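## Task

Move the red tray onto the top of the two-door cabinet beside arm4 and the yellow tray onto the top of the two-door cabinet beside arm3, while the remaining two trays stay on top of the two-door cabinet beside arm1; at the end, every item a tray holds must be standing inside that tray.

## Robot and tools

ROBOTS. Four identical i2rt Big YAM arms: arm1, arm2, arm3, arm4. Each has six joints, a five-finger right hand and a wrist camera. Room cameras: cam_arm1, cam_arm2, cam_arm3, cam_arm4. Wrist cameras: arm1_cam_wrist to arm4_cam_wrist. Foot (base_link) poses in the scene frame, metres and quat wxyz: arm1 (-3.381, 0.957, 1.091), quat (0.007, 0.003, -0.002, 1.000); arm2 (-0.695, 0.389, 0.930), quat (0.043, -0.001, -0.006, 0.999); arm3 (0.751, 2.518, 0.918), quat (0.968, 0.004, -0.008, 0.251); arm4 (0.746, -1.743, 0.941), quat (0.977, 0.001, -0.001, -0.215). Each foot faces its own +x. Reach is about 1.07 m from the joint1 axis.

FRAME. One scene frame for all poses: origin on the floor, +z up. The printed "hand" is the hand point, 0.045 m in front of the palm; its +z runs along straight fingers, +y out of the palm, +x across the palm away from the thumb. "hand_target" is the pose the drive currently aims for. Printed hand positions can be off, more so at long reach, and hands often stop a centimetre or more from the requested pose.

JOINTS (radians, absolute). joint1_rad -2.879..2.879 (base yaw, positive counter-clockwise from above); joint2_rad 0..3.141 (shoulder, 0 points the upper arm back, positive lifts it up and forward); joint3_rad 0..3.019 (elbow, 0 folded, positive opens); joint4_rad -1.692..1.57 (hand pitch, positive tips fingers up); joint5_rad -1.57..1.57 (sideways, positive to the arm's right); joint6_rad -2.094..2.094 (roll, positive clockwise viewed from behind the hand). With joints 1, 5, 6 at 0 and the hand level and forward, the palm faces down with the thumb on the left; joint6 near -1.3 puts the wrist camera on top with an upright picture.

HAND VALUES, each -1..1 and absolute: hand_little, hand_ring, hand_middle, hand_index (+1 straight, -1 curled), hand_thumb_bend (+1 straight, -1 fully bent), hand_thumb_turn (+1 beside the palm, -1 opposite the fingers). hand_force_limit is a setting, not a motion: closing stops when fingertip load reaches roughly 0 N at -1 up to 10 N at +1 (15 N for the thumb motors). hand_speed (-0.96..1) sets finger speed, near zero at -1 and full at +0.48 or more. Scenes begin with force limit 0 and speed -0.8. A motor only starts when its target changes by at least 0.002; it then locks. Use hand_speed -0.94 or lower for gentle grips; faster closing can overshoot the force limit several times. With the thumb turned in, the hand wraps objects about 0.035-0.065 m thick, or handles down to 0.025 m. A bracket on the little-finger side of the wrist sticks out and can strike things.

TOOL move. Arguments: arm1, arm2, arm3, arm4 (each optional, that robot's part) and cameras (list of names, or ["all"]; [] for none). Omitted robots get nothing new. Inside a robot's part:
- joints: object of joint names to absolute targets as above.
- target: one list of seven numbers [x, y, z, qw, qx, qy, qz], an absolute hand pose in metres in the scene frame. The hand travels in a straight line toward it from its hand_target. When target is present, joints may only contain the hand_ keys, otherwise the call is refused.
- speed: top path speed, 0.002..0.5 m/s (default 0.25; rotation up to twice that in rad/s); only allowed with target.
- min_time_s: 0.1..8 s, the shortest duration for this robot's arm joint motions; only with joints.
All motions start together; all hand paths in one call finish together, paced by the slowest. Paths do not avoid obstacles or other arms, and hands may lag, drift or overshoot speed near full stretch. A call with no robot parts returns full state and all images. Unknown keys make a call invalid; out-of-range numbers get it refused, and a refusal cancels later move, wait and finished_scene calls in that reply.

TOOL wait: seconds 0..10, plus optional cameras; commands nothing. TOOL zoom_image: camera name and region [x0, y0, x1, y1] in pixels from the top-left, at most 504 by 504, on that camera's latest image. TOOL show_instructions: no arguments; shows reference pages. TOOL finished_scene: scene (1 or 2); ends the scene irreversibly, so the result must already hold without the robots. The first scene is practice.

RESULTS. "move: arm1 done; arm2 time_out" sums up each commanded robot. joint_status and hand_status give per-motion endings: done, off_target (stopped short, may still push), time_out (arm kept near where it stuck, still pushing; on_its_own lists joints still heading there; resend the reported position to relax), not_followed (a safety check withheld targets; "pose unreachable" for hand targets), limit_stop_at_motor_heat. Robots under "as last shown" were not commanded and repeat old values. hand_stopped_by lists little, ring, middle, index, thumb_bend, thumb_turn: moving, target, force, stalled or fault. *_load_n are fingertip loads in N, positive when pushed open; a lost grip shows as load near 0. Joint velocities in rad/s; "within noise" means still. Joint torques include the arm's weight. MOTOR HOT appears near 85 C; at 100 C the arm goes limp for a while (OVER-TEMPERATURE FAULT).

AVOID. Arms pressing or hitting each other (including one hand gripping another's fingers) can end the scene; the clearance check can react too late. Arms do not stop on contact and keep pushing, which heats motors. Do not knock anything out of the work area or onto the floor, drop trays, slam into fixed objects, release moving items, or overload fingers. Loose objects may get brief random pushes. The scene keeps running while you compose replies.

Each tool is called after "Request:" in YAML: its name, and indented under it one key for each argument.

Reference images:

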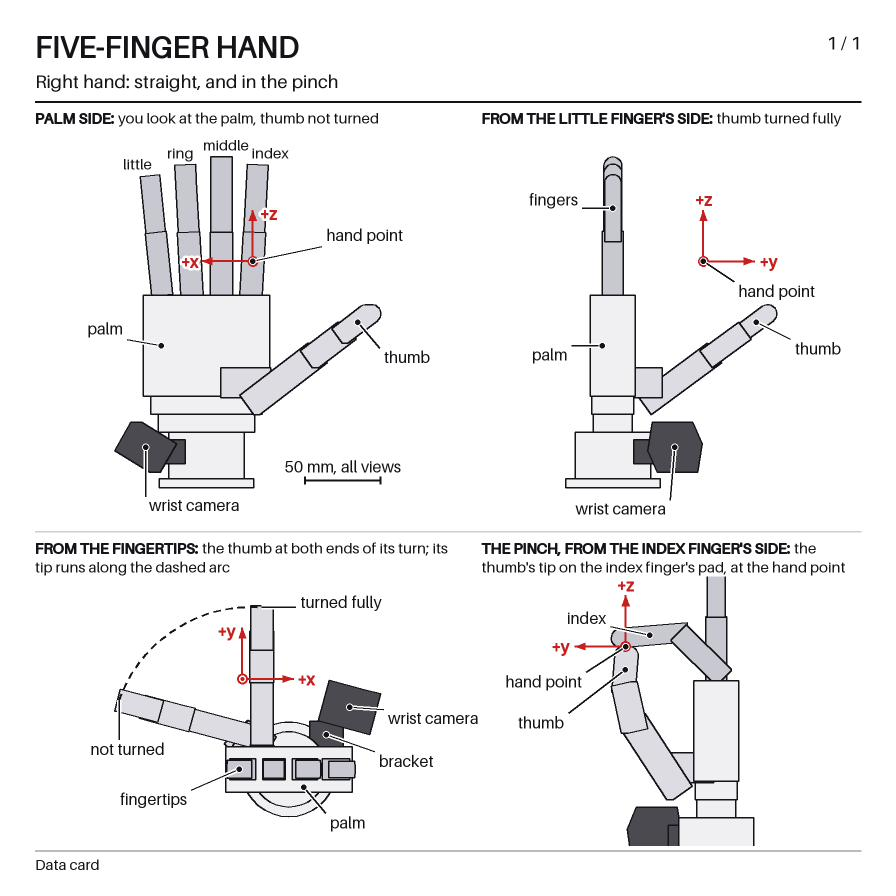

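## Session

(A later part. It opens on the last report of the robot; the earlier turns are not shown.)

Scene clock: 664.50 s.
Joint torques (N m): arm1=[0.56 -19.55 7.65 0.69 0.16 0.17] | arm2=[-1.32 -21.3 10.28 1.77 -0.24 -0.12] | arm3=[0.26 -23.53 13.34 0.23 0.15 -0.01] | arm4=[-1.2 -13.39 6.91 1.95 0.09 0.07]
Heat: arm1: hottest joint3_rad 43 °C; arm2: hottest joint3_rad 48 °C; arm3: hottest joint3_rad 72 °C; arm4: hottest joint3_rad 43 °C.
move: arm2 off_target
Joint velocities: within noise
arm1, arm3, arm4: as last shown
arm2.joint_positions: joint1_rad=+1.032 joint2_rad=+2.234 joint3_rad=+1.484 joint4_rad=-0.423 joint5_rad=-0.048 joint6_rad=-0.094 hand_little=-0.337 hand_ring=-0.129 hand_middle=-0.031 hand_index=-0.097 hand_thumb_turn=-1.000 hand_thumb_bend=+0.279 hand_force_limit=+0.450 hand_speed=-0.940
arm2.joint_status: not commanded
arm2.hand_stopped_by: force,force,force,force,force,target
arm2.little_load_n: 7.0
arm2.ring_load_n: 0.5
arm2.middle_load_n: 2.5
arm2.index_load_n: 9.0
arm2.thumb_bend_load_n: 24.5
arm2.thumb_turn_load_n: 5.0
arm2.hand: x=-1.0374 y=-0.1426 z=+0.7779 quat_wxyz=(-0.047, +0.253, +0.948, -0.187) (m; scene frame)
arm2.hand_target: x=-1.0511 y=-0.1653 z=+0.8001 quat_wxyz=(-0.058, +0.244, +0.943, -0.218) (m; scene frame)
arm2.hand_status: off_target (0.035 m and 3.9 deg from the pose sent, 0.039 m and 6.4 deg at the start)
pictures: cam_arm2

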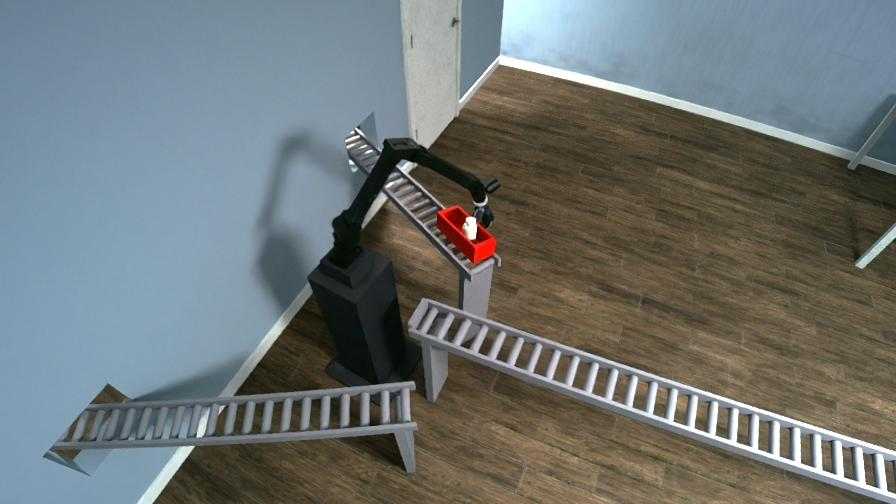

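Request:
move:
  arm2: {"target": [-1.038, -0.146, 0.8, -0.05634, 0.24397, 0.94336, -0.21783], "speed": 0.05}
  cameras: ["cam_arm2"]

Request:
zoom_image:
  camera: "cam_arm2"
  region: [400, 170, 530, 290]

Scene clock: 667.10 s.
Joint torques (N m): arm1=[0.5 -19.55 7.66 0.69 0.16 0.17] | arm2=[-1.67 -23.06 8.27 1.54 -0.25 -0.07] | arm3=[0.26 -23.59 13.34 0.24 0.16 -0.01] | arm4=[-1.14 -13.63 7.01 2.06 0.07 0.03]
Heat: arm1: hottest joint3_rad 43 °C; arm2: hottest joint3_rad 48 °C; arm3: hottest joint3_rad 72 °C; arm4: hottest joint3_rad 43 °C.
move: arm2 off_target
Joint velocities: within noise
arm1, arm3, arm4: as last shown
arm2.joint_positions: joint1_rad=+1.032 joint2_rad=+2.216 joint3_rad=+1.412 joint4_rad=-0.377 joint5_rad=-0.050 joint6_rad=-0.096 hand_little=-0.337 hand_ring=-0.129 hand_middle=-0.031 hand_index=-0.097 hand_thumb_turn=-1.000 hand_thumb_bend=+0.279 hand_force_limit=+0.450 hand_speed=-0.940
arm2.joint_status: not commanded
arm2.hand_stopped_by: force,force,force,force,force,target
arm2.little_load_n: 7.0
arm2.ring_load_n: 0.5
arm2.middle_load_n: 2.5
arm2.index_load_n: 9.0
arm2.thumb_bend_load_n: 24.5
arm2.thumb_turn_load_n: 5.0
arm2.hand: x=-1.0248 y=-0.1254 z=+0.7685 quat_wxyz=(-0.045, +0.252, +0.949, -0.183) (m; scene frame)
arm2.hand_target: x=-1.0379 y=-0.1451 z=+0.7998 quat_wxyz=(-0.057, +0.244, +0.943, -0.217) (m; scene frame)
arm2.hand_status: off_target (0.040 m and 4.3 deg from the pose sent, 0.022 m and 3.9 deg at the start)
pictures: cam_arm2

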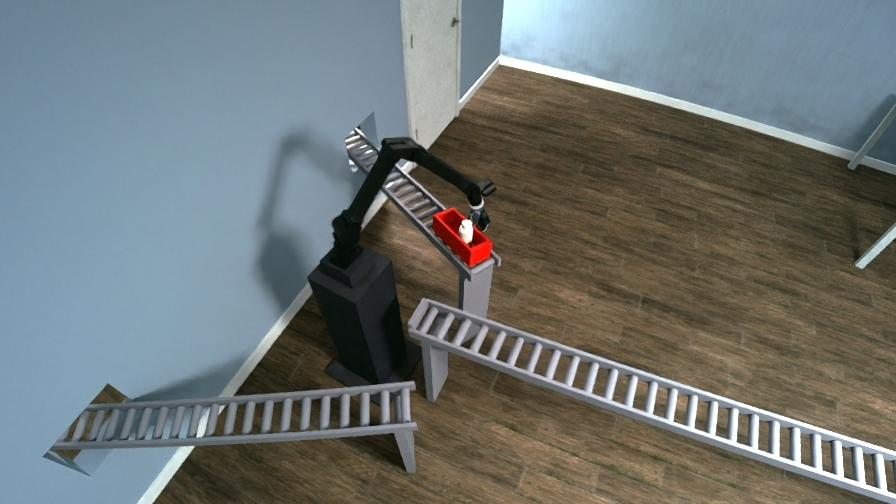

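Scaled by 3.877 from the camera's 896x504 image, which has a finer 1280x720 frame.

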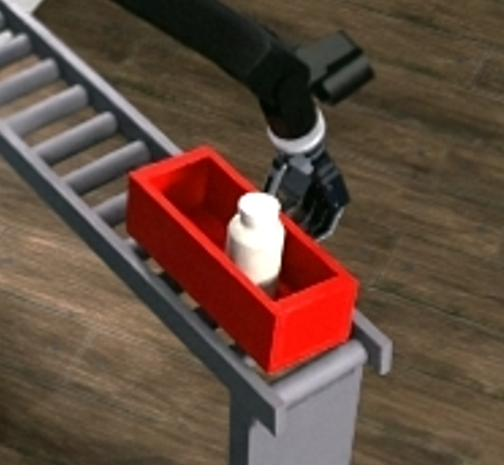

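Request:
move:
  arm2: {"target": [-1.0395, -0.1485, 0.782, -0.05634, 0.24397, 0.94336, -0.21783], "speed": 0.04}
  cameras: ["cam_arm2"]

Request:
zoom_image:
  camera: "cam_arm2"
  region: [400, 170, 530, 290]

Scene clock: 670.17 s.
Joint torques (N m): arm1=[0.44 -19.55 7.66 0.68 0.16 0.16] | arm2=[-0.5 -21.25 9.07 1.78 -0.19 0.02] | arm3=[0.26 -23.59 13.35 0.23 0.15 -0.01] | arm4=[-1.61 -14.04 6.97 1.98 0.11 0.04]
Heat: arm1: hottest joint3_rad 43 °C; arm2: hottest joint3_rad 47 °C; arm3: hottest joint3_rad 72 °C; arm4: hottest joint3_rad 43 °C.
move: arm2 off_target
Joint velocities: within noise
arm1, arm3, arm4: as last shown
arm2.joint_positions: joint1_rad=+1.032 joint2_rad=+2.227 joint3_rad=+1.412 joint4_rad=-0.352 joint5_rad=-0.050 joint6_rad=-0.096 hand_little=-0.337 hand_ring=-0.129 hand_middle=-0.031 hand_index=-0.097 hand_thumb_turn=-1.000 hand_thumb_bend=+0.279 hand_force_limit=+0.450 hand_speed=-0.940
arm2.joint_status: not commanded
arm2.hand_stopped_by: force,force,force,force,force,target
arm2.little_load_n: 6.5
arm2.ring_load_n: 0.5
arm2.middle_load_n: 2.5
arm2.index_load_n: 9.5
arm2.thumb_bend_load_n: 24.5
arm2.thumb_turn_load_n: 5.0
arm2.hand: x=-1.0268 y=-0.1282 z=+0.7632 quat_wxyz=(-0.048, +0.252, +0.948, -0.190) (m; scene frame)
arm2.hand_target: x=-1.0395 y=-0.1480 z=+0.7822 quat_wxyz=(-0.057, +0.244, +0.943, -0.218) (m; scene frame)
arm2.hand_status: off_target (0.030 m and 3.5 deg from the pose sent, 0.031 m and 4.3 deg at the start)
arm3.middle_load_n: 0.5
arm4.index_load_n: 0.5
pictures: cam_arm2

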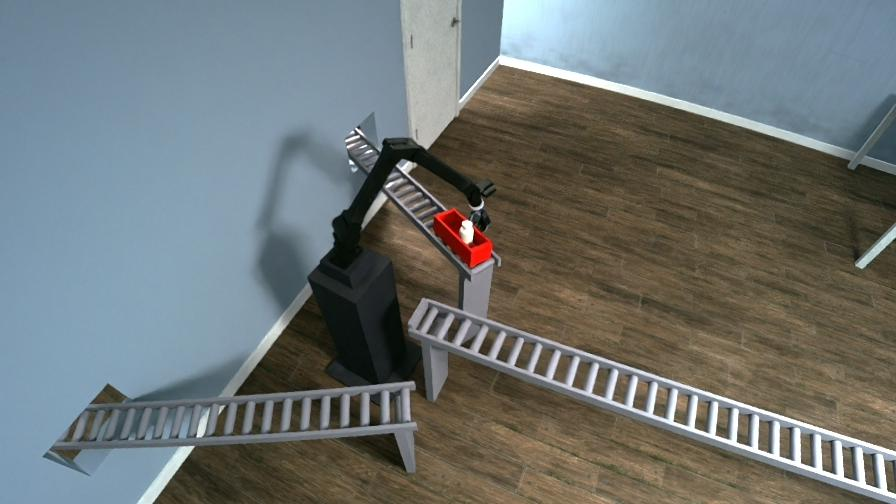

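Scaled by 3.877 from the camera's 896x504 image, which has a finer 1280x720 frame.

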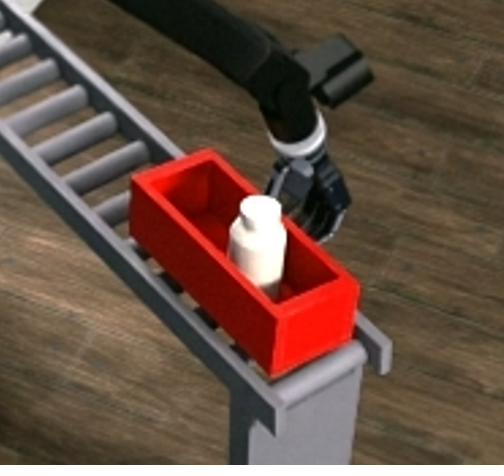

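Request:
move:
  arm2: {"target": [-1.0395, -0.1485, 0.762, -0.05634, 0.24397, 0.94336, -0.21783], "speed": 0.04}
  cameras: ["cam_arm2"]

Request:
zoom_image:
  camera: "cam_arm2"
  region: [400, 170, 530, 290]

Scene clock: 671.97 s.
Joint torques (N m): arm1=[0.44 -19.6 7.65 0.69 0.15 0.17] | arm2=[-1.26 -19.96 9.2 1.66 -0.22 -0.04] | arm3=[0.32 -23.59 13.37 0.24 0.15 -0.02] | arm4=[-1.03 -13.22 6.89 2.11 0.06 0.01]
Heat: arm1: hottest joint3_rad 43 °C; arm2: hottest joint3_rad 47 °C; arm3: hottest joint3_rad 72 °C; arm4: hottest joint3_rad 43 °C.
move: arm2 off_target
Joint velocities: within noise
arm1, arm3, arm4: as last shown
arm2.joint_positions: joint1_rad=+1.032 joint2_rad=+2.257 joint3_rad=+1.412 joint4_rad=-0.319 joint5_rad=-0.056 joint6_rad=-0.097 hand_little=-0.337 hand_ring=-0.129 hand_middle=-0.031 hand_index=-0.097 hand_thumb_turn=-1.000 hand_thumb_bend=+0.279 hand_force_limit=+0.450 hand_speed=-0.940
arm2.joint_status: not commanded
arm2.hand_stopped_by: force,force,force,force,force,target
arm2.little_load_n: 5.5
arm2.ring_load_n: 0.0
arm2.middle_load_n: 1.5
arm2.index_load_n: 9.5
arm2.thumb_bend_load_n: 23.5
arm2.thumb_turn_load_n: 4.5
arm2.hand: x=-1.0258 y=-0.1285 z=+0.7468 quat_wxyz=(-0.046, +0.250, +0.948, -0.192) (m; scene frame)
arm2.hand_target: x=-1.0383 y=-0.1482 z=+0.7621 quat_wxyz=(-0.055, +0.243, +0.944, -0.218) (m; scene frame)
arm2.hand_status: off_target (0.029 m and 3.3 deg from the pose sent, 0.024 m and 3.5 deg at the start)
arm3.middle_load_n: 0.0
arm4.index_load_n: 0.0
pictures: cam_arm2

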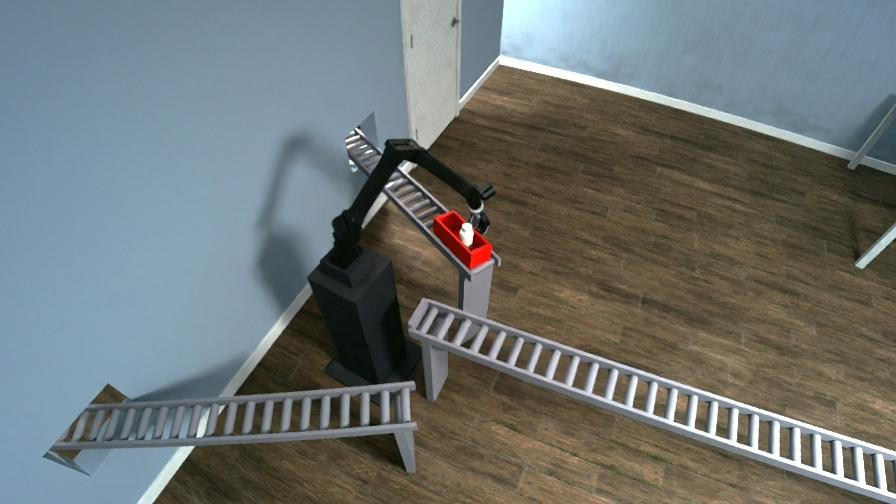

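Scaled by 3.877 from the camera's 896x504 image, which has a finer 1280x720 frame.

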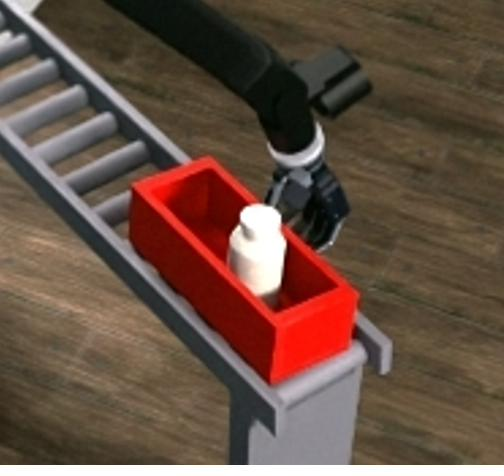

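Request:
move:
  arm2: {"target": [-1.0395, -0.1485, 0.745, -0.05634, 0.24397, 0.94336, -0.21783], "speed": 0.04}
  cameras: ["cam_arm2"]

Request:
zoom_image:
  camera: "cam_arm2"
  region: [400, 170, 530, 290]

Scene clock: 674.23 s.
Joint torques (N m): arm1=[0.5 -19.55 7.66 0.69 0.15 0.16] | arm2=[-1.32 -17.38 9.35 1.99 -0.08 -0.05] | arm3=[0.26 -23.59 13.35 0.24 0.15 -0.01] | arm4=[-1.14 -13.22 6.98 1.98 0.09 0.03]
Heat: arm1: hottest joint3_rad 43 °C; arm2: hottest joint3_rad 47 °C; arm3: hottest joint3_rad 72 °C; arm4: hottest joint3_rad 43 °C.
move: arm2 off_target
Joint velocities: within noise
arm1, arm3, arm4: as last shown
arm2.joint_positions: joint1_rad=+1.032 joint2_rad=+2.261 joint3_rad=+1.412 joint4_rad=-0.295 joint5_rad=-0.061 joint6_rad=-0.094 hand_little=-0.337 hand_ring=-0.129 hand_middle=-0.031 hand_index=-0.097 hand_thumb_turn=-1.000 hand_thumb_bend=+0.279 hand_force_limit=+0.450 hand_speed=-0.940
arm2.joint_status: not commanded
arm2.hand_stopped_by: force,force,force,force,force,target
arm2.little_load_n: 4.5
arm2.ring_load_n: 0.0
arm2.middle_load_n: 0.5
arm2.index_load_n: 9.5
arm2.thumb_bend_load_n: 21.5
arm2.thumb_turn_load_n: 5.0
arm2.hand: x=-1.0280 y=-0.1334 z=+0.7462 quat_wxyz=(-0.047, +0.250, +0.946, -0.202) (m; scene frame)
arm2.hand_target: x=-1.0382 y=-0.1487 z=+0.7456 quat_wxyz=(-0.054, +0.245, +0.943, -0.219) (m; scene frame)
arm2.hand_status: off_target (0.019 m and 2.3 deg from the pose sent, 0.024 m and 3.3 deg at the start)
pictures: cam_arm2

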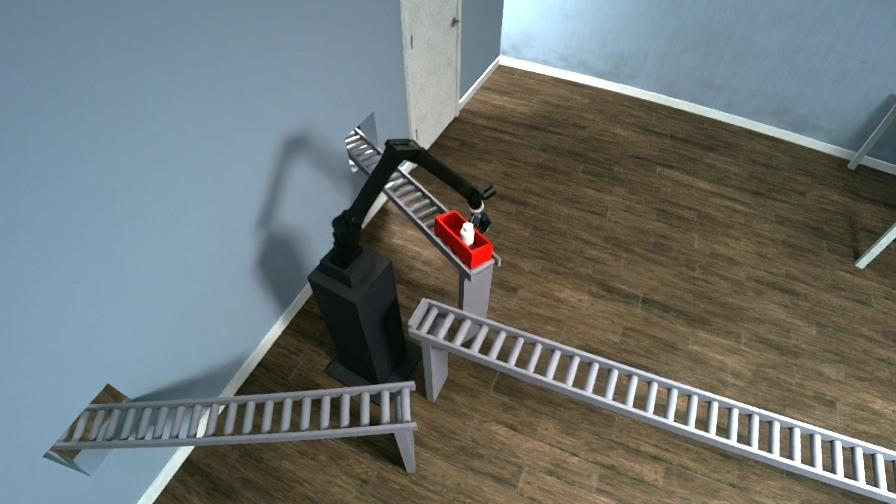

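Scaled by 3.877 from the camera's 896x504 image, which has a finer 1280x720 frame.

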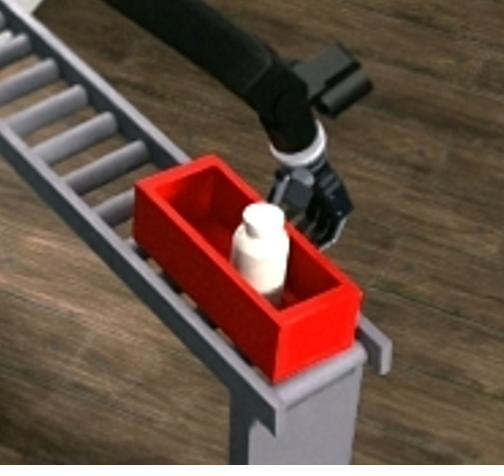

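Request:
move:
  arm2: {"joints": {"hand_speed": -0.85, "hand_thumb_bend": 0.65, "hand_little": 0.3, "hand_ring": 0.3, "hand_middle": 0.3, "hand_index": 0.3}}
  cameras: ["cam_arm2", "arm2_cam_wrist"]

Request:
zoom_image:
  camera: "cam_arm2"
  region: [400, 170, 530, 290]

Scene clock: 679.00 s.
Joint torques (N m): arm1=[0.44 -19.55 7.65 0.68 0.15 0.17] | arm2=[-1.08 -18.61 9.55 1.66 -0.07 -0.01] | arm3=[0.26 -23.59 13.35 0.23 0.15 -0.01] | arm4=[-1.26 -13.39 6.93 2.11 0.1 0.02]
Heat: arm1: hottest joint3_rad 43 °C; arm2: hottest joint3_rad 47 °C; arm3: hottest joint3_rad 72 °C; arm4: hottest joint3_rad 43 °C.
move: arm2 done
Joint velocities: within noise
arm1.joint_positions: joint1_rad=+0.058 joint2_rad=+1.861 joint3_rad=+1.457 joint4_rad=-0.684 joint5_rad=+0.248 joint6_rad=+0.130 hand_little=+0.300 hand_ring=+0.300 hand_middle=+0.300 hand_index=+0.300 hand_thumb_turn=-1.000 hand_thumb_bend=+0.650 hand_force_limit=+0.350 hand_speed=-0.850
arm1.joint_status: not commanded
arm1.hand_stopped_by: target,target,target,target,target,target
arm1.little_load_n: 0.0
arm1.ring_load_n: 0.0
arm1.middle_load_n: 0.0
arm1.index_load_n: 0.0
arm1.thumb_bend_load_n: 0.0
arm1.thumb_turn_load_n: 0.0
arm1.hand: x=-4.0037 y=+0.9409 z=+1.1519 quat_wxyz=(-0.247, +0.729, +0.629, -0.105) (m; scene frame)
arm1.hand_target: x=-3.9981 y=+0.9392 z=+1.1547 quat_wxyz=(-0.244, +0.735, +0.624, -0.103) (m; scene frame)
arm1.hand_status: not commanded
arm2.joint_positions: joint1_rad=+1.032 joint2_rad=+2.267 joint3_rad=+1.413 joint4_rad=-0.286 joint5_rad=-0.061 joint6_rad=-0.094 hand_little=+0.300 hand_ring=+0.300 hand_middle=+0.300 hand_index=+0.300 hand_thumb_turn=-1.000 hand_thumb_bend=+0.649 hand_force_limit=+0.450 hand_speed=-0.850
arm2.joint_status: all done
arm2.hand_stopped_by: target,target,target,target,target,target
arm2.little_load_n: 0.0
arm2.ring_load_n: 0.0
arm2.middle_load_n: 0.0
arm2.index_load_n: 0.0
arm2.thumb_bend_load_n: -1.5
arm2.thumb_turn_load_n: 0.0
arm2.hand: x=-1.0288 y=-0.1345 z=+0.7435 quat_wxyz=(-0.047, +0.250, +0.945, -0.204) (m; scene frame)
arm2.hand_target: x=-1.0388 y=-0.1496 z=+0.7461 quat_wxyz=(-0.054, +0.245, +0.943, -0.220) (m; scene frame)
arm2.hand_status: not commanded
arm3: as last shown
arm3.little_load_n: -0.5
arm4.joint_positions: joint1_rad=+1.358 joint2_rad=+1.896 joint3_rad=+1.222 joint4_rad=-0.550 joint5_rad=-0.016 joint6_rad=-0.020 hand_little=+0.300 hand_ring=+0.300 hand_middle=+0.300 hand_index=+0.300 hand_thumb_turn=-1.000 hand_thumb_bend=+0.600 hand_force_limit=+0.000 hand_speed=-0.700
arm4.joint_status: not commanded
arm4.hand_stopped_by: target,target,target,target,target,target
arm4.little_load_n: 0.0
arm4.ring_load_n: 0.0
arm4.middle_load_n: 0.0
arm4.index_load_n: 0.0
arm4.thumb_bend_load_n: 0.0
arm4.thumb_turn_load_n: 0.0
arm4.hand: x=+1.0450 y=-1.2930 z=+0.8995 quat_wxyz=(-0.167, +0.937, -0.302, +0.050) (m; scene frame)
arm4.hand_target: x=+1.0418 y=-1.2947 z=+0.8868 quat_wxyz=(-0.163, +0.936, -0.309, +0.048) (m; scene frame)
arm4.hand_status: not commanded
pictures: arm2_cam_wrist, cam_arm2

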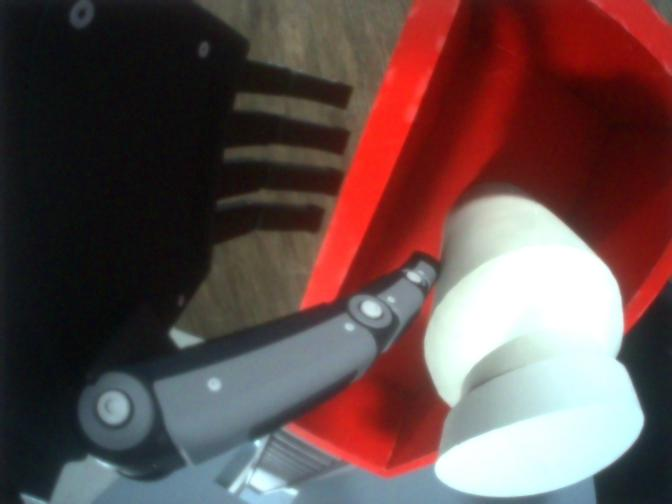

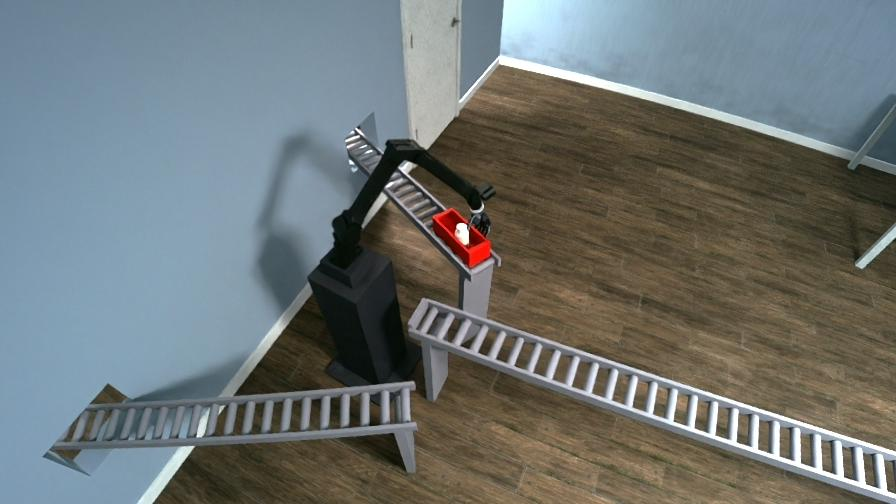

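Scaled by 3.877 from the camera's 896x504 image, which has a finer 1280x720 frame.

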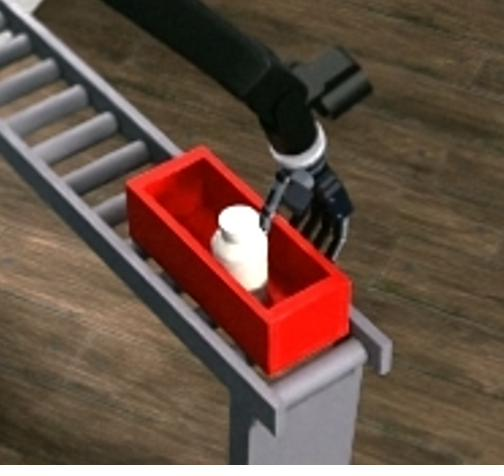

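Request:
move:
  arm2: {"joints": {"hand_speed": -0.88, "hand_thumb_bend": 0.4, "hand_little": 0.45, "hand_ring": 0.45, "hand_middle": 0.45, "hand_index": 0.45}}
  cameras: ["cam_arm2", "arm2_cam_wrist"]

Request:
zoom_image:
  camera: "cam_arm2"
  region: [400, 170, 530, 290]

Scene clock: 683.53 s.
Joint torques (N m): arm1=[0.56 -19.55 7.69 0.68 0.15 0.17] | arm2=[-1.49 -18.14 9.76 1.7 -0.04 -0.05] | arm3=[0.32 -23.65 13.34 0.23 0.15 -0.01] | arm4=[-1.44 -13.33 6.86 1.99 0.07 0.04]
Heat: arm1: hottest joint3_rad 43 °C; arm2: hottest joint3_rad 47 °C; arm3: hottest joint3_rad 72 °C; arm4: hottest joint3_rad 43 °C.
move: arm2 done
Joint velocities: within noise
arm1, arm3, arm4: as last shown
arm2.joint_positions: joint1_rad=+1.035 joint2_rad=+2.267 joint3_rad=+1.412 joint4_rad=-0.286 joint5_rad=-0.062 joint6_rad=-0.094 hand_little=+0.450 hand_ring=+0.450 hand_middle=+0.450 hand_index=+0.450 hand_thumb_turn=-1.000 hand_thumb_bend=+0.400 hand_force_limit=+0.450 hand_speed=-0.880
arm2.joint_status: all done
arm2.hand_stopped_by: target,target,target,target,target,target
arm2.little_load_n: 0.0
arm2.ring_load_n: 0.0
arm2.middle_load_n: 0.0
arm2.index_load_n: 0.0
arm2.thumb_bend_load_n: 0.0
arm2.thumb_turn_load_n: 0.0
arm2.hand: x=-1.0265 y=-0.1350 z=+0.7431 quat_wxyz=(-0.046, +0.249, +0.946, -0.204) (m; scene frame)
arm2.hand_target: x=-1.0378 y=-0.1494 z=+0.7459 quat_wxyz=(-0.055, +0.244, +0.943, -0.219) (m; scene frame)
arm2.hand_status: not commanded
arm3.little_load_n: 0.0
pictures: arm2_cam_wrist, cam_arm2

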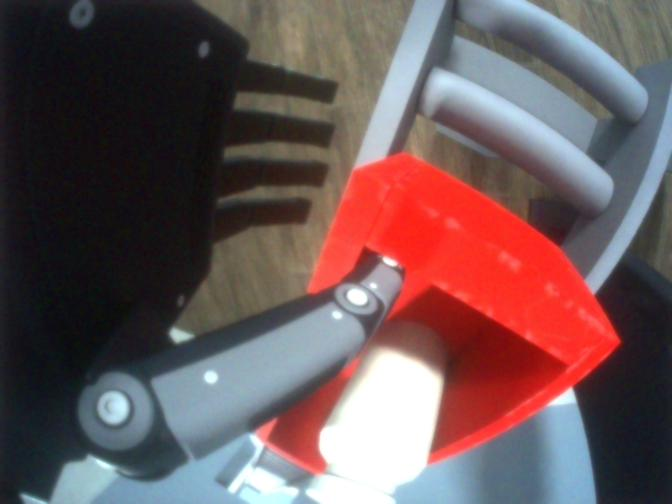

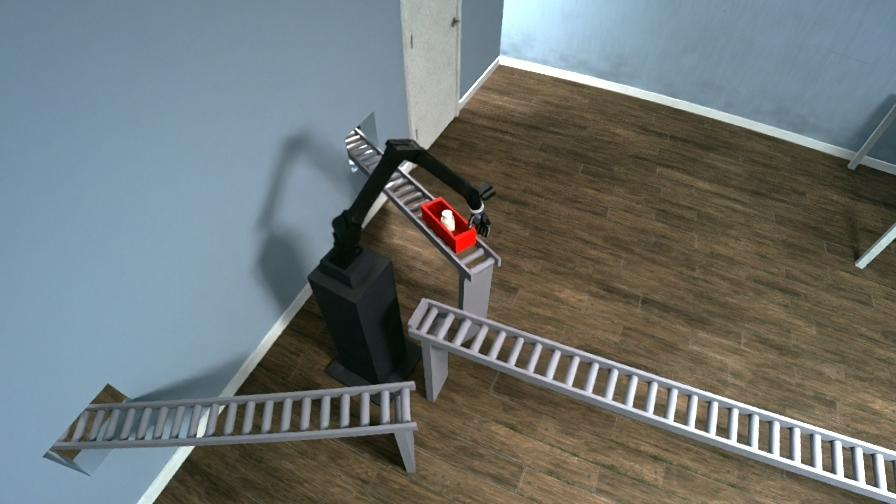

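Scaled by 3.877 from the camera's 896x504 image, which has a finer 1280x720 frame.

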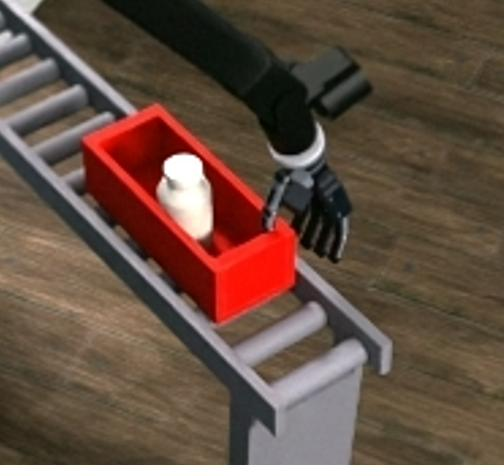

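Request:
move:
  arm2: {"target": [-1.0378, -0.1494, 0.93, -0.05634, 0.24397, 0.94336, -0.21783], "speed": 0.12}
  cameras: ["cam_arm2", "cam_arm4"]

Request:
zoom_image:
  camera: "cam_arm2"
  region: [330, 110, 530, 290]

Scene clock: 687.43 s.
Joint torques (N m): arm1=[0.5 -19.55 7.69 0.68 0.15 0.16] | arm2=[-1.08 -19.49 12.18 0.54 0.04 -0.01] | arm3=[0.26 -23.53 13.35 0.21 0.15 -0.01] | arm4=[-1.2 -13.22 6.94 2.19 0.1 0.04]
Heat: arm1: hottest joint3_rad 43 °C; arm2: hottest joint3_rad 47 °C; arm3: hottest joint3_rad 73 °C; arm4: hottest joint3_rad 43 °C.
move: arm2 off_target
Joint velocities: within noise
arm1, arm4: as last shown
arm2.joint_positions: joint1_rad=+1.035 joint2_rad=+1.994 joint3_rad=+1.467 joint4_rad=-0.613 joint5_rad=-0.047 joint6_rad=-0.094 hand_little=+0.450 hand_ring=+0.450 hand_middle=+0.450 hand_index=+0.450 hand_thumb_turn=-1.000 hand_thumb_bend=+0.400 hand_force_limit=+0.450 hand_speed=-0.880
arm2.joint_status: not commanded
arm2.hand_stopped_by: target,target,target,target,target,target
arm2.little_load_n: 0.0
arm2.ring_load_n: 0.0
arm2.middle_load_n: 0.0
arm2.index_load_n: 0.0
arm2.thumb_bend_load_n: 0.0
arm2.thumb_turn_load_n: 0.0
arm2.hand: x=-1.0310 y=-0.1375 z=+0.9092 quat_wxyz=(-0.053, +0.250, +0.945, -0.202) (m; scene frame)
arm2.hand_target: x=-1.0407 y=-0.1497 z=+0.9285 quat_wxyz=(-0.062, +0.245, +0.943, -0.216) (m; scene frame)
arm2.hand_status: off_target (0.025 m and 2.0 deg from the pose sent, 0.188 m and 2.1 deg at the start)
arm3.joint_positions: joint1_rad=+0.052 joint2_rad=+1.954 joint3_rad=+1.523 joint4_rad=-0.708 joint5_rad=+0.020 joint6_rad=+0.049 hand_little=+0.300 hand_ring=+0.300 hand_middle=+0.300 hand_index=+0.300 hand_thumb_turn=-1.000 hand_thumb_bend=+0.650 hand_force_limit=+0.400 hand_speed=-0.850
arm3.joint_status: not commanded
arm3.hand_stopped_by: target,target,target,target,target,target
arm3.little_load_n: 0.0
arm3.ring_load_n: 0.0
arm3.middle_load_n: 0.0
arm3.index_load_n: 0.0
arm3.thumb_bend_load_n: 0.0
arm3.thumb_turn_load_n: 0.0
arm3.hand: x=+1.2711 y=+2.8783 z=+0.9559 quat_wxyz=(-0.193, +0.840, -0.495, +0.111) (m; scene frame)
arm3.hand_target: x=+1.2880 y=+2.8862 z=+0.9887 quat_wxyz=(-0.216, +0.836, -0.488, +0.126) (m; scene frame)
arm3.hand_status: not commanded
pictures: cam_arm2, cam_arm4

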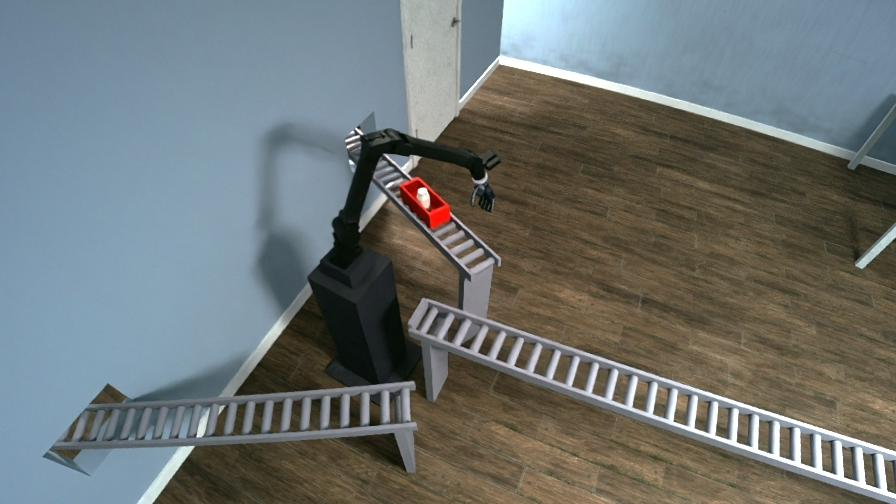

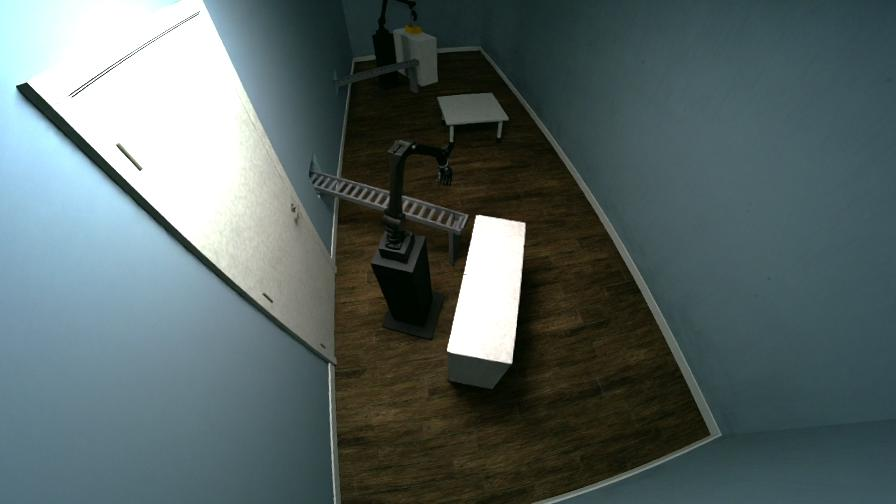

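Scaled by 2.520 from the camera's 896x504 image, which has a finer 1280x720 frame.

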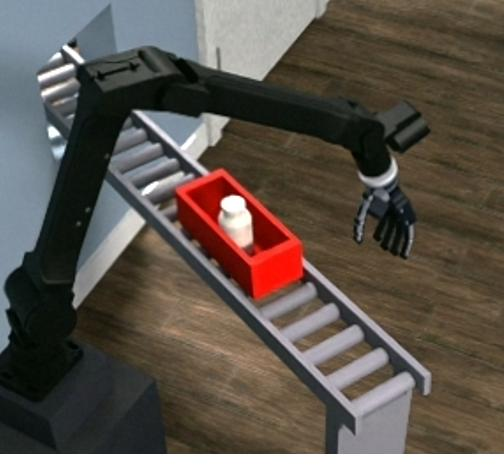

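Request:
wait:
  seconds: 5
  cameras: ["cam_arm4", "arm4_cam_wrist", "cam_arm2"]

Request:
zoom_image:
  camera: "cam_arm4"
  region: [300, 130, 500, 260]

Scene clock: 693.43 s.
Joint torques (N m): arm1=[0.56 -19.55 7.69 0.66 0.15 0.17] | arm2=[-1.61 -19.43 12.22 0.57 0.08 -0.07] | arm3=[0.26 -23.53 13.35 0.23 0.15 -0.01] | arm4=[-1.26 -13.51 6.99 2.06 0.09 0.07]
Heat: arm1: hottest joint3_rad 43 °C; arm2: hottest joint3_rad 47 °C; arm3: hottest joint3_rad 73 °C; arm4: hottest joint3_rad 43 °C.
Joint velocities: within noise
arm1.joint_positions: joint1_rad=+0.058 joint2_rad=+1.861 joint3_rad=+1.457 joint4_rad=-0.684 joint5_rad=+0.248 joint6_rad=+0.130 hand_little=+0.300 hand_ring=+0.300 hand_middle=+0.300 hand_index=+0.300 hand_thumb_turn=-1.000 hand_thumb_bend=+0.650 hand_force_limit=+0.350 hand_speed=-0.850
arm1.joint_status: not commanded
arm1.hand_stopped_by: target,target,target,target,target,target
arm1.little_load_n: 0.0
arm1.ring_load_n: 0.0
arm1.middle_load_n: 0.0
arm1.index_load_n: 0.0
arm1.thumb_bend_load_n: 0.0
arm1.thumb_turn_load_n: 0.0
arm1.hand: x=-4.0037 y=+0.9409 z=+1.1519 quat_wxyz=(-0.247, +0.729, +0.629, -0.105) (m; scene frame)
arm1.hand_target: x=-3.9981 y=+0.9392 z=+1.1547 quat_wxyz=(-0.244, +0.735, +0.624, -0.103) (m; scene frame)
arm1.hand_status: not commanded
arm2.joint_positions: joint1_rad=+1.035 joint2_rad=+1.994 joint3_rad=+1.467 joint4_rad=-0.613 joint5_rad=-0.047 joint6_rad=-0.094 hand_little=+0.450 hand_ring=+0.450 hand_middle=+0.450 hand_index=+0.450 hand_thumb_turn=-1.000 hand_thumb_bend=+0.400 hand_force_limit=+0.450 hand_speed=-0.880
arm2.joint_status: not commanded
arm2.hand_stopped_by: target,target,target,target,target,target
arm2.little_load_n: 0.0
arm2.ring_load_n: 0.0
arm2.middle_load_n: 0.0
arm2.index_load_n: 0.0
arm2.thumb_bend_load_n: 0.0
arm2.thumb_turn_load_n: 0.0
arm2.hand: x=-1.0310 y=-0.1375 z=+0.9092 quat_wxyz=(-0.053, +0.250, +0.945, -0.202) (m; scene frame)
arm2.hand_target: x=-1.0407 y=-0.1497 z=+0.9285 quat_wxyz=(-0.062, +0.245, +0.943, -0.216) (m; scene frame)
arm2.hand_status: off_target (0.025 m and 2.0 deg from the pose sent, 0.188 m and 2.1 deg at the start)
arm3.joint_positions: joint1_rad=+0.052 joint2_rad=+1.954 joint3_rad=+1.523 joint4_rad=-0.708 joint5_rad=+0.020 joint6_rad=+0.049 hand_little=+0.300 hand_ring=+0.300 hand_middle=+0.300 hand_index=+0.300 hand_thumb_turn=-1.000 hand_thumb_bend=+0.650 hand_force_limit=+0.400 hand_speed=-0.850
arm3.joint_status: not commanded
arm3.hand_stopped_by: target,target,target,target,target,target
arm3.little_load_n: 0.0
arm3.ring_load_n: 0.0
arm3.middle_load_n: 0.5
arm3.index_load_n: 0.0
arm3.thumb_bend_load_n: 0.0
arm3.thumb_turn_load_n: 0.0
arm3.hand: x=+1.2711 y=+2.8783 z=+0.9559 quat_wxyz=(-0.193, +0.840, -0.495, +0.111) (m; scene frame)
arm3.hand_target: x=+1.2880 y=+2.8862 z=+0.9887 quat_wxyz=(-0.216, +0.836, -0.488, +0.126) (m; scene frame)
arm3.hand_status: not commanded
arm4.joint_positions: joint1_rad=+1.358 joint2_rad=+1.896 joint3_rad=+1.222 joint4_rad=-0.550 joint5_rad=-0.016 joint6_rad=-0.020 hand_little=+0.300 hand_ring=+0.300 hand_middle=+0.300 hand_index=+0.300 hand_thumb_turn=-1.000 hand_thumb_bend=+0.600 hand_force_limit=+0.000 hand_speed=-0.700
arm4.joint_status: not commanded
arm4.hand_stopped_by: target,target,target,target,target,target
arm4.little_load_n: 0.0
arm4.ring_load_n: 0.0
arm4.middle_load_n: 0.0
arm4.index_load_n: 0.0
arm4.thumb_bend_load_n: 0.0
arm4.thumb_turn_load_n: -0.5
arm4.hand: x=+1.0450 y=-1.2930 z=+0.8995 quat_wxyz=(-0.167, +0.937, -0.302, +0.050) (m; scene frame)
arm4.hand_target: x=+1.0418 y=-1.2947 z=+0.8868 quat_wxyz=(-0.163, +0.936, -0.309, +0.048) (m; scene frame)
arm4.hand_status: not commanded
wait: 5.00 s; at rest from the start
pictures: arm4_cam_wrist, cam_arm2, cam_arm4

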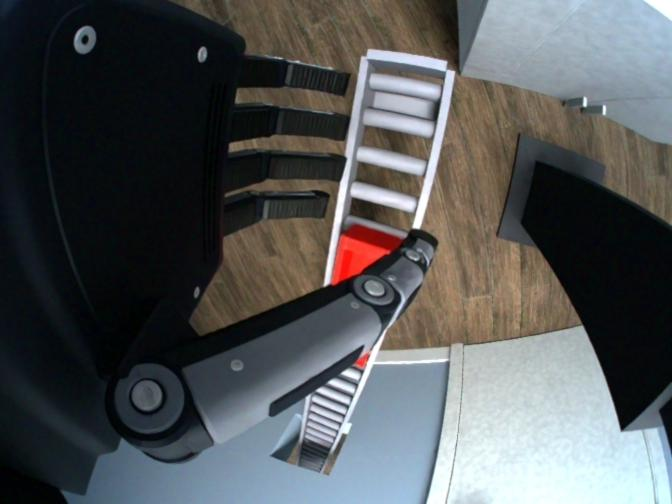

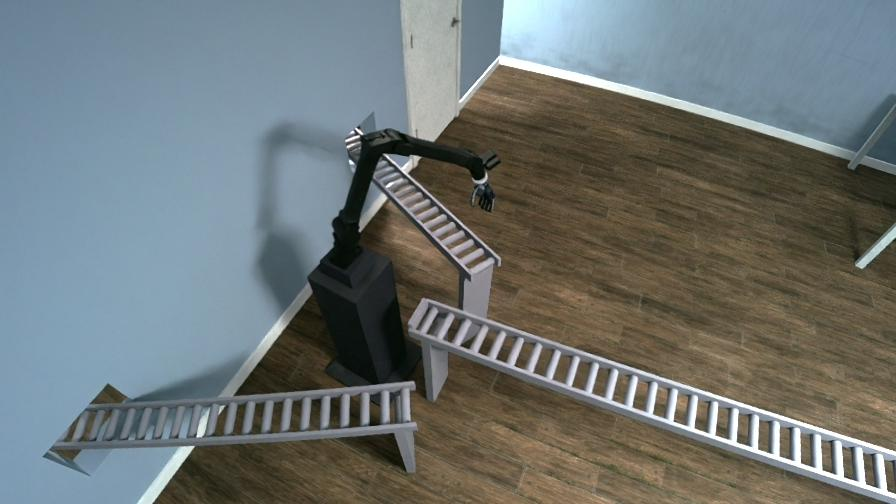

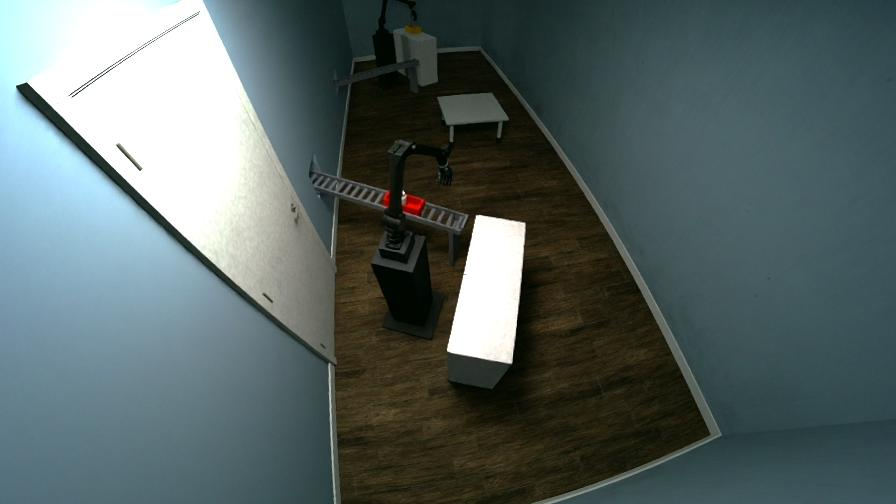

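Scaled by 2.520 from the camera's 896x504 image, which has a finer 1280x720 frame.

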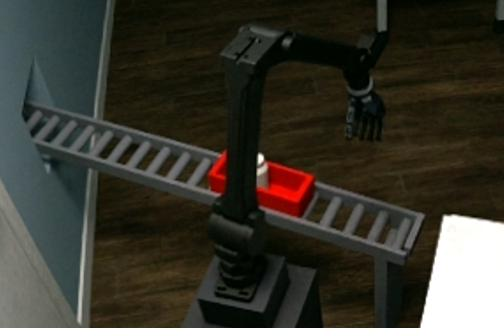

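Arriving. Wait a bit more for the tray to settle.

Request:
wait:
  seconds: 2
  cameras: ["cam_arm4", "arm4_cam_wrist"]

Request:
zoom_image:
  camera: "cam_arm4"
  region: [300, 130, 500, 260]

Request:
zoom_image:
  camera: "arm4_cam_wrist"
  region: [290, 20, 500, 350]

Scene clock: 696.47 s.
Joint torques (N m): arm1=[0.5 -19.55 7.66 0.68 0.15 0.17] | arm2=[-1.44 -19.43 12.18 0.38 0.02 -0.05] | arm3=[0.26 -23.59 13.37 0.23 0.15 -0.01] | arm4=[-1.32 -13.22 7.09 2.04 0.09 0.05]
Heat: arm1: hottest joint3_rad 43 °C; arm2: hottest joint3_rad 47 °C; arm3: hottest joint3_rad 73 °C; arm4: hottest joint3_rad 43 °C.
Joint velocities: within noise
arm1.joint_positions: joint1_rad=+0.058 joint2_rad=+1.861 joint3_rad=+1.457 joint4_rad=-0.684 joint5_rad=+0.248 joint6_rad=+0.130 hand_little=+0.300 hand_ring=+0.300 hand_middle=+0.300 hand_index=+0.300 hand_thumb_turn=-1.000 hand_thumb_bend=+0.650 hand_force_limit=+0.350 hand_speed=-0.850
arm1.joint_status: not commanded
arm1.hand_stopped_by: target,target,target,target,target,target
arm1.little_load_n: 0.0
arm1.ring_load_n: 0.0
arm1.middle_load_n: 0.0
arm1.index_load_n: 0.0
arm1.thumb_bend_load_n: 0.0
arm1.thumb_turn_load_n: 0.0
arm1.hand: x=-4.0037 y=+0.9409 z=+1.1519 quat_wxyz=(-0.247, +0.729, +0.629, -0.105) (m; scene frame)
arm1.hand_target: x=-3.9981 y=+0.9392 z=+1.1547 quat_wxyz=(-0.244, +0.735, +0.624, -0.103) (m; scene frame)
arm1.hand_status: not commanded
arm2.joint_positions: joint1_rad=+1.035 joint2_rad=+1.994 joint3_rad=+1.467 joint4_rad=-0.613 joint5_rad=-0.047 joint6_rad=-0.094 hand_little=+0.450 hand_ring=+0.450 hand_middle=+0.450 hand_index=+0.450 hand_thumb_turn=-1.000 hand_thumb_bend=+0.400 hand_force_limit=+0.450 hand_speed=-0.880
arm2.joint_status: not commanded
arm2.hand_stopped_by: target,target,target,target,target,target
arm2.little_load_n: 0.0
arm2.ring_load_n: 0.0
arm2.middle_load_n: 0.0
arm2.index_load_n: 0.0
arm2.thumb_bend_load_n: 0.0
arm2.thumb_turn_load_n: 0.0
arm2.hand: x=-1.0310 y=-0.1375 z=+0.9092 quat_wxyz=(-0.053, +0.250, +0.945, -0.202) (m; scene frame)
arm2.hand_target: x=-1.0407 y=-0.1497 z=+0.9285 quat_wxyz=(-0.062, +0.245, +0.943, -0.216) (m; scene frame)
arm2.hand_status: off_target (0.025 m and 2.0 deg from the pose sent, 0.188 m and 2.1 deg at the start)
arm3.joint_positions: joint1_rad=+0.052 joint2_rad=+1.954 joint3_rad=+1.523 joint4_rad=-0.708 joint5_rad=+0.020 joint6_rad=+0.049 hand_little=+0.300 hand_ring=+0.300 hand_middle=+0.300 hand_index=+0.300 hand_thumb_turn=-1.000 hand_thumb_bend=+0.650 hand_force_limit=+0.400 hand_speed=-0.850
arm3.joint_status: not commanded
arm3.hand_stopped_by: target,target,target,target,target,target
arm3.little_load_n: 0.0
arm3.ring_load_n: 0.0
arm3.middle_load_n: 0.0
arm3.index_load_n: 0.0
arm3.thumb_bend_load_n: 0.0
arm3.thumb_turn_load_n: 0.0
arm3.hand: x=+1.2711 y=+2.8783 z=+0.9559 quat_wxyz=(-0.193, +0.840, -0.495, +0.111) (m; scene frame)
arm3.hand_target: x=+1.2880 y=+2.8862 z=+0.9887 quat_wxyz=(-0.216, +0.836, -0.488, +0.126) (m; scene frame)
arm3.hand_status: not commanded
arm4.joint_positions: joint1_rad=+1.358 joint2_rad=+1.896 joint3_rad=+1.222 joint4_rad=-0.550 joint5_rad=-0.016 joint6_rad=-0.020 hand_little=+0.300 hand_ring=+0.300 hand_middle=+0.300 hand_index=+0.300 hand_thumb_turn=-1.000 hand_thumb_bend=+0.600 hand_force_limit=+0.000 hand_speed=-0.700
arm4.joint_status: not commanded
arm4.hand_stopped_by: target,target,target,target,target,target
arm4.little_load_n: 0.0
arm4.ring_load_n: 0.0
arm4.middle_load_n: 0.0
arm4.index_load_n: 0.0
arm4.thumb_bend_load_n: 0.0
arm4.thumb_turn_load_n: 0.0
arm4.hand: x=+1.0450 y=-1.2930 z=+0.8995 quat_wxyz=(-0.167, +0.937, -0.302, +0.050) (m; scene frame)
arm4.hand_target: x=+1.0418 y=-1.2947 z=+0.8868 quat_wxyz=(-0.163, +0.936, -0.309, +0.048) (m; scene frame)
arm4.hand_status: not commanded
wait: 2.00 s; at rest from the start
pictures: arm4_cam_wrist, cam_arm4

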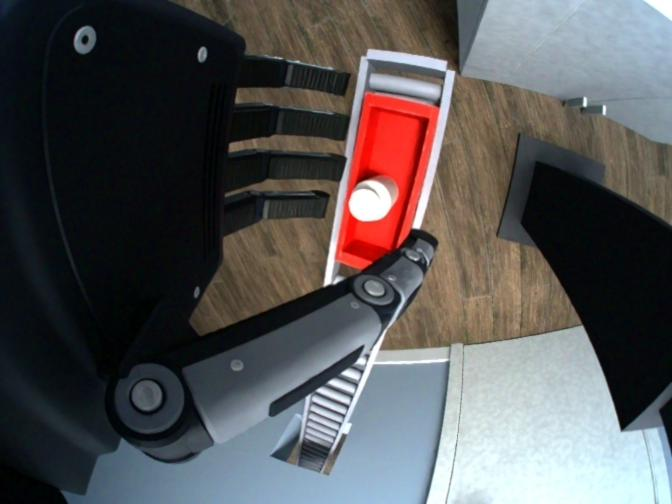

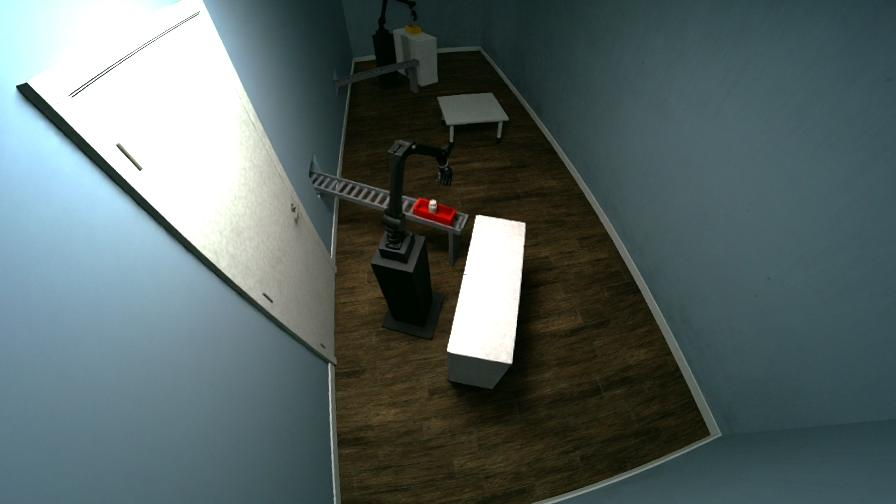

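Scaled by 2.520 from the camera's 896x504 image, which has a finer 1280x720 frame.

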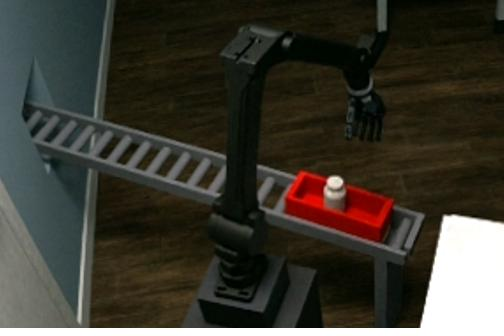

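Scaled by 1.527 from the camera's 672x504 image, which has a finer 960x720 frame.

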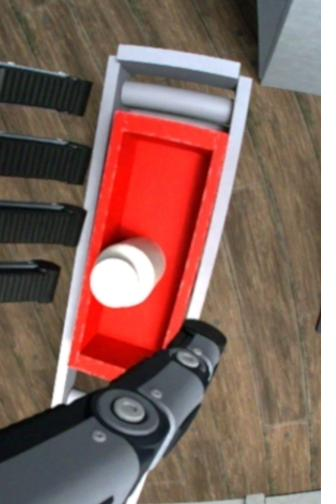

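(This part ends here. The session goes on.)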